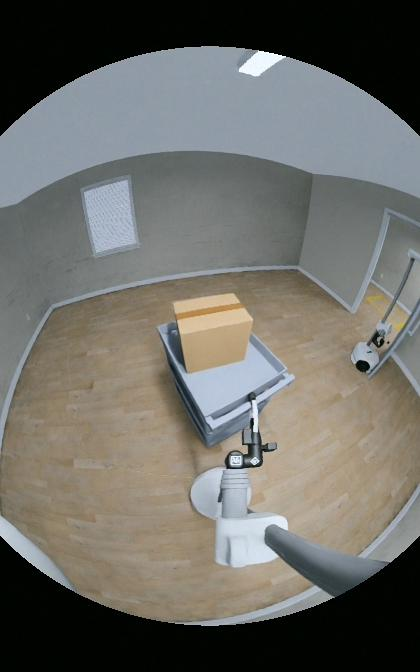

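{"op": "move", "data": {
  "blocking": false,
  "r2": {"base":{"rotate_rad":0.35}},
  "cameras": []
}}

{"op": "wait", "data": {
  "seconds": 2,
  "cameras": []
}}

{"op": "move", "data": {
  "blocking": false,
  "r2": {"base":{"strafe_m":-0.4,"translate_m":-0.12},"contact_limits":{"translate_m":0.4}},
  "cameras": []
}}

{"op": "wait", "data": {
  "seconds": 4,
  "cameras": []
}}

{"op": "move", "data": {
  "blocking": false,
  "r2": {"base":{"rotate_rad":0.6}},
  "cameras": []
}}

{"op": "wait", "data": {
  "seconds": 2,
  "cameras": ["r2_head_camera","r2_head_left_camera","r1_head_camera"]
}}

Scene clock: 238.40 s.
move: r2 moving
r1: as last shown
r1.base_tilt: forward=-1.6 right=+1.2
r1.lidar_m: 1.79 2.07 0.25 2.07 0.25 0.25 0.47 1.32 1.29 2.78 2.90 3.83
r1.motor_effort: lift_m=+21(21) arm_m=-3(4) wheel_0=-1(1) wheel_1=+0(0) wheel_2=+0(0)
r1.servo_current: wrist_yaw_rad=39(59) wrist_pitch_rad=39(46) wrist_roll_rad=52(59) gripper_m=39(46)
r1.contact_limits: strafe_m 0.5
r1.wrist_depth_mm: - 133 133 - 366 229 177 / - 114 134 - 373 231 179 / - 116 146 - 375 244 181 / 107 135 189 - 375 235 182 / 210 - - - 379 236 183 / 223 1756 193 1756 191 236 183 / 222 1118 1118 143 353 212 183
r2.base_odometry: x=-1.521 y=+0.545 heading=-1.056
r2.turned_by_wheels: +0.237
r2.turned_by_imu: +0.164
r2.base_tilt: forward=-1.0 right=+0.2
r2.lidar_m: 0.33 0.42 2.99 2.72 2.26 1.48 1.33 1.36 1.70 3.09 2.07 0.45
r2.base_status: rotate_rad moving
r2.joint_positions: lift_m=+0.665 arm_m=+0.000 wrist_yaw_rad=-0.025 wrist_pitch_rad=-0.003 wrist_roll_rad=+1.569 gripper_m=-0.009
r2.joint_status: not commanded
r2.measured_speeds: translate_m=+0.002 strafe_m=-0.002 rotate_rad=+0.715 lift_m=+0.000 arm_m=+0.000 wrist_yaw_rad=+0.000 wrist_pitch_rad=+0.000 wrist_roll_rad=+0.000
r2.motor_effort: lift_m=+15(15) arm_m=+4(4) wheel_0=-7(11) wheel_1=-8(14) wheel_2=-26(31)
r2.servo_current: wrist_yaw_rad=163(163) wrist_pitch_rad=39(46) wrist_roll_rad=39(59) gripper_m=65(72)
r2.hand_pose: x=+0.4570 y=-0.0947 z=+0.8442 quat_wxyz=(+0.708, +0.706, -0.010, -0.008) (m; r2's base frame)
r2.wrist_depth_mm: - - - 287 320 322 319 / - - - 226 300 1661 1229 / - - - 208 273 1808 504 / - - - 193 255 - - / - 462 455 182 236 831 - / - 449 187 169 180 798 - / - 427 430 - 211 - -
pictures: none
No camera images: "cameras" was empty.

Scene clock: 239.40 s.
earlier move: r2 done
r1.base_odometry: x=-2.136 y=-0.399 heading=-2.421
r1.turned_by_wheels: +0.000
r1.turned_by_imu: +0.000
r1.base_tilt: forward=-1.6 right=+1.3
r1.lidar_m: 1.82 2.04 0.25 2.05 0.25 0.25 0.45 1.33 1.29 2.78 2.89 3.87
r1.base_status: not commanded
r1.joint_positions: lift_m=+0.300 arm_m=+0.000 wrist_yaw_rad=+3.196 wrist_pitch_rad=+0.002 wrist_roll_rad=+0.000 gripper_m=+0.056
r1.joint_status: not commanded
r1.measured_speeds: all 0
r1.motor_effort: lift_m=+21(21) arm_m=-4(4) wheel_0=+0(1) wheel_1=+0(0) wheel_2=+0(0)
r1.servo_current: wrist_yaw_rad=52(65) wrist_pitch_rad=46(52) wrist_roll_rad=59(65) gripper_m=39(46)
r1.contact_limits: strafe_m 0.5
r1.hand_pose: x=-0.1218 y=+0.0716 z=+0.4774 quat_wxyz=(-0.027, -0.001, +0.000, +1.000) (m; r1's base frame)
r1.wrist_depth_mm: - 133 133 - 364 228 177 / - 114 133 - 370 230 179 / - 115 146 - 373 244 181 / 108 135 189 - 379 236 182 / 209 - - - 382 236 183 / 223 1808 194 1708 190 236 183 / 221 1138 1118 143 355 211 183
r2.base_odometry: x=-1.520 y=+0.544 heading=-0.942
r2.turned_by_wheels: +0.114
r2.turned_by_imu: +0.057
r2.base_tilt: forward=-0.7 right=+0.1
r2.lidar_m: 0.36 0.36 2.90 2.73 2.14 1.47 1.36 1.41 1.80 2.11 2.05 0.48
r2.base_status: done
r2.joint_positions: lift_m=+0.665 arm_m=+0.000 wrist_yaw_rad=+0.009 wrist_pitch_rad=-0.003 wrist_roll_rad=+1.569 gripper_m=-0.009
r2.joint_status: not commanded
r2.measured_speeds: all 0
r2.motor_effort: lift_m=+15(15) arm_m=-4(5) wheel_0=+4(18) wheel_1=-1(14) wheel_2=+6(31)
r2.servo_current: wrist_yaw_rad=59(163) wrist_pitch_rad=39(46) wrist_roll_rad=39(59) gripper_m=65(72)
r2.hand_pose: x=+0.4602 y=-0.0848 z=+0.8442 quat_wxyz=(+0.708, +0.706, +0.002, +0.004) (m; r2's base frame)
r2.wrist_depth_mm: - - - 222 296 307 304 / - - - 212 274 1808 1229 / - - - 257 263 1808 - / - - 459 193 251 798 - / - - 455 184 240 831 - / - - 187 177 171 788 - / - - 452 - 221 - -
wait: 1.00 of 2 s (r2 has come to rest)
pictures: none
No camera images: "cameras" was empty.

Scene clock: 239.90 s.
move: r2 moving
r1: as last shown
r1.lidar_m: 1.81 2.02 0.25 2.06 0.25 0.25 0.47 1.32 1.26 2.79 2.89 3.87
r1.servo_current: wrist_yaw_rad=46(59) wrist_pitch_rad=46(46) wrist_roll_rad=46(59) gripper_m=46(46)
r1.contact_limits: strafe_m 0.5
r1.wrist_depth_mm: - 133 133 - 366 228 178 / - 115 133 - 370 232 180 / - 116 147 - 375 245 181 / 108 135 189 - 379 235 182 / 209 - - - 377 236 182 / 224 1808 193 1756 190 236 183 / 221 1118 1098 143 357 212 183
r2.base_odometry: x=-1.551 y=+0.534 heading=-0.940
r2.turned_by_wheels: +0.002
r2.turned_by_imu: +0.002
r2.base_tilt: forward=-0.7 right=+0.0
r2.lidar_m: 0.37 0.36 2.98 2.77 2.11 1.47 1.34 1.38 1.78 2.07 2.01 0.48
r2.base_status: translate_m moving; strafe_m moving
r2.joint_positions: lift_m=+0.665 arm_m=+0.000 wrist_yaw_rad=+0.013 wrist_pitch_rad=-0.003 wrist_roll_rad=+1.569 gripper_m=-0.009
r2.joint_status: not commanded
r2.measured_speeds: translate_m=-0.036 strafe_m=-0.119 rotate_rad=+0.002 lift_m=+0.000 arm_m=+0.000 wrist_yaw_rad=+0.005 wrist_pitch_rad=+0.000 wrist_roll_rad=+0.000
r2.motor_effort: lift_m=+15(15) arm_m=-5(5) wheel_0=+16(16) wheel_1=-11(11) wheel_2=+16(16)
r2.servo_current: wrist_yaw_rad=78(78) wrist_pitch_rad=46(46) wrist_roll_rad=46(52) gripper_m=59(72)
r2.contact_limits: translate_m 0.4
r2.hand_pose: x=+0.4605 y=-0.0835 z=+0.8442 quat_wxyz=(+0.708, +0.706, +0.004, +0.006) (m; r2's base frame)
r2.wrist_depth_mm: - - - 220 291 304 303 / - - - 211 273 1756 1229 / - - - 256 263 1808 - / - - 459 193 252 820 - / - - 459 185 239 831 - / - - 191 178 171 798 - / - - 452 - 219 - -
pictures: none
No camera images: "cameras" was empty.

Scene clock: 242.27 s.
earlier move: r2 done
r1.base_odometry: x=-2.136 y=-0.399 heading=-2.421
r1.turned_by_wheels: +0.000
r1.turned_by_imu: +0.000
r1.base_tilt: forward=-1.6 right=+1.3
r1.lidar_m: 1.49 1.68 0.25 2.03 0.25 0.25 0.47 1.31 1.25 2.79 2.89 3.84
r1.base_status: not commanded
r1.joint_positions: lift_m=+0.300 arm_m=+0.000 wrist_yaw_rad=+3.196 wrist_pitch_rad=+0.002 wrist_roll_rad=+0.000 gripper_m=+0.056
r1.joint_status: not commanded
r1.measured_speeds: all 0
r1.motor_effort: lift_m=+21(21) arm_m=-3(4) wheel_0=+0(1) wheel_1=+0(0) wheel_2=+0(0)
r1.servo_current: wrist_yaw_rad=59(72) wrist_pitch_rad=46(52) wrist_roll_rad=52(65) gripper_m=46(46)
r1.contact_limits: strafe_m 0.5
r1.hand_pose: x=-0.1218 y=+0.0716 z=+0.4774 quat_wxyz=(-0.027, -0.001, +0.000, +1.000) (m; r1's base frame)
r1.wrist_depth_mm: - 134 133 - 362 228 178 / - 114 134 - 368 230 180 / - 116 146 - 373 244 181 / 108 135 189 - 377 234 182 / 209 - - - 379 235 182 / 223 1708 193 1756 191 236 183 / 221 1118 1118 143 353 212 183
r2.base_odometry: x=-1.914 y=+0.406 heading=-0.941
r2.turned_by_wheels: -0.001
r2.turned_by_imu: +0.002
r2.base_tilt: forward=-0.7 right=+0.1
r2.lidar_m: 0.25 0.28 3.35 3.11 1.90 1.30 1.20 1.25 1.61 2.67 1.75 0.51
r2.base_status: done
r2.joint_positions: lift_m=+0.665 arm_m=+0.000 wrist_yaw_rad=+0.010 wrist_pitch_rad=-0.003 wrist_roll_rad=+1.569 gripper_m=-0.009
r2.joint_status: not commanded
r2.measured_speeds: all 0
r2.motor_effort: lift_m=+15(15) arm_m=-5(5) wheel_0=+5(19) wheel_1=-1(12) wheel_2=+6(20)
r2.servo_current: wrist_yaw_rad=65(98) wrist_pitch_rad=39(46) wrist_roll_rad=52(72) gripper_m=59(72)
r2.contact_limits: translate_m 0.4
r2.hand_pose: x=+0.4602 y=-0.0846 z=+0.8442 quat_wxyz=(+0.708, +0.706, +0.002, +0.004) (m; r2's base frame)
r2.wrist_depth_mm: - - - - - 1808 1205 / - - - 366 - 1808 1205 / - - - 347 392 392 418 / - - - 291 322 1863 1281 / - - - 193 263 1863 517 / - - 189 167 182 1863 - / - - 415 - 200 - -
wait: 2.37 of 4 s (r2 has come to rest)
pictures: none
No camera images: "cameras" was empty.

Scene clock: 242.77 s.
move: r2 moving
r1: as last shown
r1.lidar_m: 1.51 1.67 0.25 2.04 0.25 0.25 0.48 1.32 1.30 2.78 2.89 3.88
r1.motor_effort: lift_m=+21(21) arm_m=-4(4) wheel_0=+0(1) wheel_1=+0(0) wheel_2=+0(0)
r1.servo_current: wrist_yaw_rad=39(59) wrist_pitch_rad=39(46) wrist_roll_rad=46(59) gripper_m=46(46)
r1.contact_limits: strafe_m 0.5
r1.wrist_depth_mm: - 134 133 - 362 228 177 / - 115 133 - 368 231 180 / - 115 147 - 375 245 181 / 107 135 189 - 379 233 183 / 209 - - - 382 235 183 / 224 1808 194 1808 190 236 183 / 220 1138 1138 143 355 211 183
r2.base_odometry: x=-1.915 y=+0.406 heading=-0.692
r2.turned_by_wheels: +0.249
r2.turned_by_imu: +0.181
r2.base_tilt: forward=-0.8 right=+0.1
r2.lidar_m: 0.25 0.33 3.20 3.14 1.63 1.24 1.21 1.32 1.97 1.71 1.69 0.49
r2.base_status: rotate_rad moving
r2.joint_positions: lift_m=+0.665 arm_m=+0.000 wrist_yaw_rad=-0.025 wrist_pitch_rad=-0.003 wrist_roll_rad=+1.569 gripper_m=-0.009
r2.joint_status: not commanded
r2.measured_speeds: translate_m=+0.001 strafe_m=-0.002 rotate_rad=+0.987 lift_m=+0.000 arm_m=+0.000 wrist_yaw_rad=+0.000 wrist_pitch_rad=+0.000 wrist_roll_rad=+0.000
r2.motor_effort: lift_m=+15(15) arm_m=+2(5) wheel_0=-6(12) wheel_1=-14(15) wheel_2=-32(32)
r2.servo_current: wrist_yaw_rad=169(169) wrist_pitch_rad=39(46) wrist_roll_rad=46(52) gripper_m=65(65)
r2.hand_pose: x=+0.4570 y=-0.0945 z=+0.8442 quat_wxyz=(+0.708, +0.706, -0.010, -0.008) (m; r2's base frame)
r2.wrist_depth_mm: - - - - - 1808 1205 / - - - 342 - 1618 1205 / - - - 252 366 1537 427 / - - - 207 289 1808 496 / - - - 180 246 1808 544 / - - 182 163 182 707 - / - 407 404 - - - -
pictures: none
No camera images: "cameras" was empty.

Scene clock: 243.77 s.
earlier move: r2 done
r1.base_odometry: x=-2.136 y=-0.399 heading=-2.421
r1.turned_by_wheels: +0.000
r1.turned_by_imu: +0.000
r1.base_tilt: forward=-1.6 right=+1.2
r1.lidar_m: 1.63 1.66 0.25 2.03 0.25 0.25 0.48 1.33 1.26 2.79 2.89 3.88
r1.base_status: not commanded
r1.joint_positions: lift_m=+0.300 arm_m=+0.000 wrist_yaw_rad=+3.196 wrist_pitch_rad=+0.002 wrist_roll_rad=+0.000 gripper_m=+0.056
r1.joint_status: not commanded
r1.measured_speeds: all 0
r1.motor_effort: lift_m=+21(21) arm_m=-4(4) wheel_0=+0(1) wheel_1=+0(0) wheel_2=+0(0)
r1.servo_current: wrist_yaw_rad=39(65) wrist_pitch_rad=39(52) wrist_roll_rad=33(59) gripper_m=39(46)
r1.contact_limits: strafe_m 0.5
r1.hand_pose: x=-0.1218 y=+0.0716 z=+0.4774 quat_wxyz=(-0.027, -0.001, +0.000, +1.000) (m; r1's base frame)
r1.wrist_depth_mm: - 134 133 - 366 228 178 / - 114 133 - 368 230 180 / - 115 147 - 373 244 182 / 107 134 189 - 377 234 183 / 208 - - - 379 235 183 / 224 1756 194 1756 190 236 184 / 220 1098 1118 143 355 211 183
r2.base_odometry: x=-1.914 y=+0.406 heading=-0.342
r2.turned_by_wheels: +0.350
r2.turned_by_imu: +0.222
r2.base_tilt: forward=-0.7 right=+0.1
r2.lidar_m: 0.35 0.33 3.16 2.25 1.43 1.25 1.25 1.54 2.63 1.66 3.21 0.47
r2.base_status: done
r2.joint_positions: lift_m=+0.665 arm_m=+0.000 wrist_yaw_rad=+0.002 wrist_pitch_rad=-0.003 wrist_roll_rad=+1.569 gripper_m=-0.009
r2.joint_status: not commanded
r2.measured_speeds: all 0
r2.motor_effort: lift_m=+15(15) arm_m=+4(5) wheel_0=-3(31) wheel_1=-5(15) wheel_2=+1(32)
r2.servo_current: wrist_yaw_rad=39(169) wrist_pitch_rad=46(46) wrist_roll_rad=52(52) gripper_m=65(72)
r2.hand_pose: x=+0.4594 y=-0.0870 z=+0.8442 quat_wxyz=(+0.708, +0.706, +0.000, +0.002) (m; r2's base frame)
r2.wrist_depth_mm: - - - 286 319 1430 1098 / - - - 287 301 1756 1205 / - - - 213 276 1808 508 / - - - 199 259 1756 - / - - 455 186 241 831 - / - 452 186 176 171 798 - / - - 430 - 215 - -
wait: 1.00 of 2 s (r2 has come to rest)
pictures: r1_head_camera, r2_head_camera, r2_head_left_camera
Images, in order (width x height): r1_head_camera 420x560, r2_head_camera 420x560, r2_head_left_camera 420x672.

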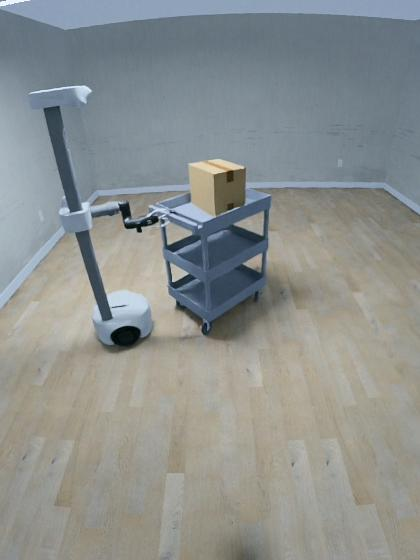

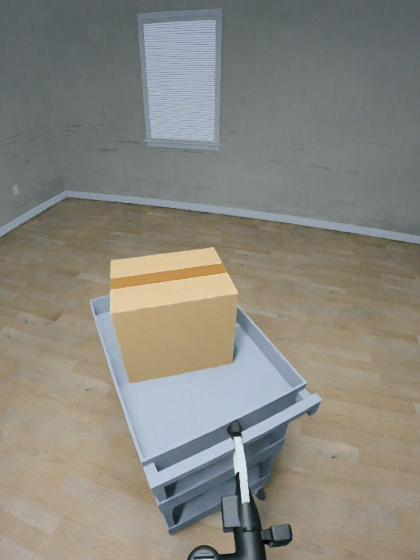

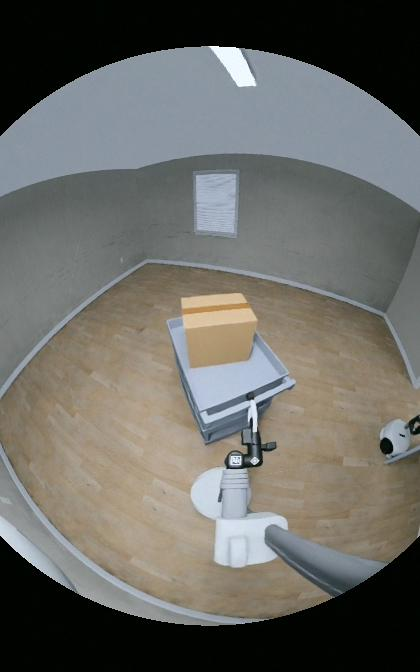

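{"op": "move", "data": {
  "blocking": false,
  "r2": {"base":{"rotate_rad":0.4}},
  "cameras": []
}}

{"op": "wait", "data": {
  "seconds": 2,
  "cameras": []
}}

{"op": "move", "data": {
  "blocking": false,
  "r2": {"base":{"strafe_m":-0.35,"translate_m":0.2},"contact_limits":{"translate_m":0.4}},
  "cameras": []
}}

{"op": "wait", "data": {
  "seconds": 4,
  "cameras": ["r2_head_camera","r2_head_left_camera","r1_head_camera"]
}}

Scene clock: 266.00 s.
move: r2 moving
r1: as last shown
r1.base_tilt: forward=-1.6 right=+1.3
r1.lidar_m: 1.64 1.65 0.25 2.03 0.25 0.25 0.44 1.31 1.29 2.79 2.86 3.87
r1.motor_effort: lift_m=+21(21) arm_m=-3(4) wheel_0=+0(0) wheel_1=+0(0) wheel_2=+0(0)
r1.servo_current: wrist_yaw_rad=65(65) wrist_pitch_rad=33(46) wrist_roll_rad=46(59) gripper_m=39(52)
r1.contact_limits: strafe_m 0.5
r1.wrist_depth_mm: - 133 133 - 364 228 178 / - 114 133 - 370 230 179 / - 116 146 - 373 246 181 / 107 135 190 - 377 235 182 / 209 - - - 382 236 183 / 224 1808 193 1756 191 236 183 / 220 1098 1138 143 357 212 183
r2.base_odometry: x=-1.915 y=+0.406 heading=-0.097
r2.turned_by_wheels: +0.245
r2.turned_by_imu: +0.187
r2.base_tilt: forward=-0.9 right=+0.2
r2.lidar_m: 0.35 3.31 3.19 1.81 1.29 1.26 1.33 1.81 1.68 1.67 3.63 0.46
r2.base_status: rotate_rad moving
r2.joint_positions: lift_m=+0.665 arm_m=+0.000 wrist_yaw_rad=-0.024 wrist_pitch_rad=-0.003 wrist_roll_rad=+1.569 gripper_m=-0.009
r2.joint_status: not commanded
r2.measured_speeds: translate_m=+0.004 strafe_m=-0.005 rotate_rad=+0.849 lift_m=+0.000 arm_m=+0.000 wrist_yaw_rad=+0.000 wrist_pitch_rad=+0.000 wrist_roll_rad=+0.000
r2.motor_effort: lift_m=+15(15) arm_m=+4(4) wheel_0=-9(12) wheel_1=-8(13) wheel_2=-27(29)
r2.servo_current: wrist_yaw_rad=150(156) wrist_pitch_rad=39(46) wrist_roll_rad=52(52) gripper_m=59(65)
r2.hand_pose: x=+0.4571 y=-0.0942 z=+0.8442 quat_wxyz=(+0.708, +0.706, -0.009, -0.007) (m; r2's base frame)
r2.wrist_depth_mm: - - - 274 293 1430 1160 / - - - 262 268 1756 1205 / - - - 252 256 1921 - / - - 455 240 244 820 - / - 455 452 179 233 809 - / - 452 187 170 181 798 - / - - 442 - 216 - -
pictures: none
No camera images: "cameras" was empty.

Scene clock: 267.03 s.
earlier move: r2 done
r1.base_odometry: x=-2.136 y=-0.399 heading=-2.421
r1.turned_by_wheels: +0.000
r1.turned_by_imu: +0.000
r1.base_tilt: forward=-1.6 right=+1.2
r1.lidar_m: 1.70 1.64 0.25 2.04 0.25 0.25 0.46 1.35 1.29 2.79 2.86 3.86
r1.base_status: not commanded
r1.joint_positions: lift_m=+0.300 arm_m=+0.000 wrist_yaw_rad=+3.196 wrist_pitch_rad=+0.002 wrist_roll_rad=+0.000 gripper_m=+0.056
r1.joint_status: not commanded
r1.measured_speeds: all 0
r1.motor_effort: lift_m=+21(21) arm_m=-3(4) wheel_0=+0(1) wheel_1=+0(0) wheel_2=+0(0)
r1.servo_current: wrist_yaw_rad=46(65) wrist_pitch_rad=46(52) wrist_roll_rad=52(59) gripper_m=39(52)
r1.contact_limits: strafe_m 0.5
r1.hand_pose: x=-0.1218 y=+0.0716 z=+0.4774 quat_wxyz=(-0.027, -0.001, +0.000, +1.000) (m; r1's base frame)
r1.wrist_depth_mm: - 133 133 - 362 228 178 / - 115 134 - 368 231 179 / - 116 147 - 375 245 181 / 107 135 189 - 377 235 182 / 208 - - - 382 236 183 / 224 1808 194 1756 191 236 183 / 221 1118 1118 143 353 212 183
r2.base_odometry: x=-1.914 y=+0.406 heading=+0.059
r2.turned_by_wheels: +0.156
r2.turned_by_imu: +0.113
r2.base_tilt: forward=-0.7 right=+0.1
r2.lidar_m: 0.38 0.40 3.17 1.66 1.31 1.28 1.39 2.09 1.63 1.64 3.49 0.42
r2.base_status: done
r2.joint_positions: lift_m=+0.665 arm_m=+0.000 wrist_yaw_rad=+0.006 wrist_pitch_rad=-0.003 wrist_roll_rad=+1.569 gripper_m=-0.009
r2.joint_status: not commanded
r2.measured_speeds: all 0
r2.motor_effort: lift_m=+15(15) arm_m=-5(6) wheel_0=+5(24) wheel_1=+1(13) wheel_2=+4(29)
r2.servo_current: wrist_yaw_rad=46(156) wrist_pitch_rad=39(46) wrist_roll_rad=52(59) gripper_m=65(72)
r2.hand_pose: x=+0.4599 y=-0.0858 z=+0.8442 quat_wxyz=(+0.708, +0.706, +0.001, +0.003) (m; r2's base frame)
r2.wrist_depth_mm: - - - 238 236 1808 1255 / - - - 237 236 1808 - / - - 442 178 236 820 - / - 459 455 236 236 831 - / - - 466 177 235 831 - / - - 187 177 172 - - / - - 496 - 234 - -
wait: 1.03 of 2 s (r2 has come to rest)
pictures: none
No camera images: "cameras" was empty.

Scene clock: 267.53 s.
move: r2 moving
r1: as last shown
r1.base_tilt: forward=-1.6 right=+1.3
r1.lidar_m: 1.71 1.60 0.25 2.03 0.25 0.25 0.48 1.33 1.25 2.78 2.88 3.85
r1.motor_effort: lift_m=+21(21) arm_m=-3(4) wheel_0=-1(1) wheel_1=+0(0) wheel_2=+0(0)
r1.servo_current: wrist_yaw_rad=39(59) wrist_pitch_rad=46(46) wrist_roll_rad=46(59) gripper_m=46(46)
r1.contact_limits: strafe_m 0.5
r1.wrist_depth_mm: - 134 133 - 362 228 178 / - 114 133 - 370 231 180 / - 116 147 - 375 245 182 / 108 134 190 - 382 235 182 / 209 - - - 382 237 183 / 223 1808 193 1661 191 235 183 / 222 1118 1118 143 357 212 183
r2.base_odometry: x=-1.897 y=+0.380 heading=+0.059
r2.turned_by_wheels: +0.000
r2.turned_by_imu: +0.001
r2.base_tilt: forward=-0.7 right=+0.1
r2.lidar_m: 0.39 0.40 3.20 1.68 1.33 1.30 1.41 2.13 1.61 1.63 3.48 0.44
r2.base_status: translate_m moving; strafe_m moving
r2.joint_positions: lift_m=+0.665 arm_m=+0.000 wrist_yaw_rad=+0.006 wrist_pitch_rad=-0.003 wrist_roll_rad=+1.569 gripper_m=-0.009
r2.joint_status: not commanded
r2.measured_speeds: translate_m=+0.061 strafe_m=-0.105 rotate_rad=+0.005 lift_m=+0.000 arm_m=+0.000 wrist_yaw_rad=+0.000 wrist_pitch_rad=+0.000 wrist_roll_rad=+0.000
r2.motor_effort: lift_m=+15(15) arm_m=-3(5) wheel_0=+17(18) wheel_1=-4(6) wheel_2=-11(13)
r2.servo_current: wrist_yaw_rad=59(59) wrist_pitch_rad=39(46) wrist_roll_rad=46(59) gripper_m=72(72)
r2.contact_limits: translate_m 0.4
r2.hand_pose: x=+0.4598 y=-0.0858 z=+0.8442 quat_wxyz=(+0.708, +0.706, +0.001, +0.003) (m; r2's base frame)
r2.wrist_depth_mm: - - - 239 238 1756 1281 / - - - 180 239 1808 - / - - 591 237 236 809 - / - 455 445 236 236 820 - / - - 462 176 234 809 - / - - 186 175 182 820 - / - - 484 - 230 - -
pictures: none
No camera images: "cameras" was empty.

Scene clock: 269.87 s.
earlier move: r2 done
r1.base_odometry: x=-2.136 y=-0.399 heading=-2.421
r1.turned_by_wheels: +0.000
r1.turned_by_imu: +0.000
r1.base_tilt: forward=-1.6 right=+1.3
r1.lidar_m: 1.36 1.40 0.25 2.05 0.25 0.25 0.47 1.31 1.29 2.80 2.86 3.85
r1.base_status: not commanded
r1.joint_positions: lift_m=+0.300 arm_m=+0.000 wrist_yaw_rad=+3.196 wrist_pitch_rad=+0.002 wrist_roll_rad=+0.000 gripper_m=+0.056
r1.joint_status: not commanded
r1.measured_speeds: all 0
r1.motor_effort: lift_m=+21(21) arm_m=-3(4) wheel_0=+0(1) wheel_1=+0(1) wheel_2=+0(0)
r1.servo_current: wrist_yaw_rad=33(65) wrist_pitch_rad=39(46) wrist_roll_rad=52(65) gripper_m=39(46)
r1.contact_limits: strafe_m 0.5
r1.hand_pose: x=-0.1218 y=+0.0716 z=+0.4774 quat_wxyz=(-0.027, -0.001, +0.000, +1.000) (m; r1's base frame)
r1.wrist_depth_mm: - 133 133 - 366 228 177 / - 114 134 - 366 231 180 / - 116 147 - 375 244 182 / 108 135 190 - 379 235 182 / 208 - - - 379 236 183 / 224 1808 194 1708 190 236 183 / 221 1118 1118 143 355 212 183
r2.base_odometry: x=-1.694 y=+0.069 heading=+0.059
r2.turned_by_wheels: +0.000
r2.turned_by_imu: +0.004
r2.base_tilt: forward=-0.7 right=+0.0
r2.lidar_m: 0.29 0.29 3.36 2.13 1.69 1.64 1.80 2.50 1.37 2.74 3.16 0.48
r2.base_status: done
r2.joint_positions: lift_m=+0.665 arm_m=+0.000 wrist_yaw_rad=+0.011 wrist_pitch_rad=-0.003 wrist_roll_rad=+1.569 gripper_m=-0.009
r2.joint_status: not commanded
r2.measured_speeds: all 0
r2.motor_effort: lift_m=+15(15) arm_m=+4(5) wheel_0=+6(23) wheel_1=-3(8) wheel_2=+1(13)
r2.servo_current: wrist_yaw_rad=52(85) wrist_pitch_rad=46(52) wrist_roll_rad=46(59) gripper_m=59(72)
r2.contact_limits: translate_m 0.4
r2.hand_pose: x=+0.4602 y=-0.0844 z=+0.8442 quat_wxyz=(+0.708, +0.706, +0.003, +0.005) (m; r2's base frame)
r2.wrist_depth_mm: - - - - - 1756 1229 / - - - 338 - 1537 1160 / - - - 304 336 1708 1229 / - - - 212 287 1808 512 / - - - 191 252 - - / - 459 191 172 183 798 - / - - 415 - 207 - -
wait: 2.33 of 4 s (r2 has come to rest)
pictures: r1_head_camera, r2_head_camera, r2_head_left_camera
Images, in order (width x height): r1_head_camera 420x560, r2_head_camera 420x560, r2_head_left_camera 420x672.

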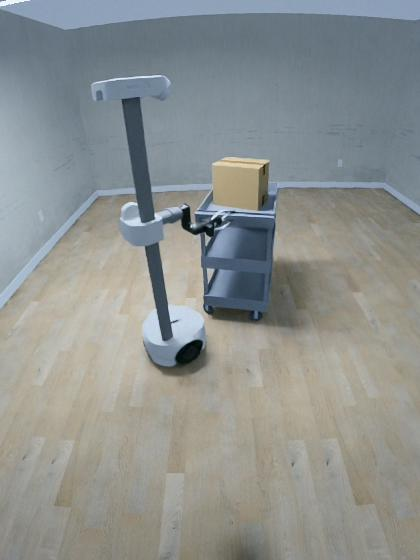

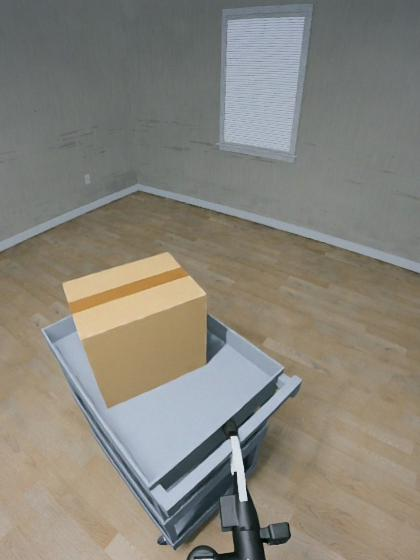

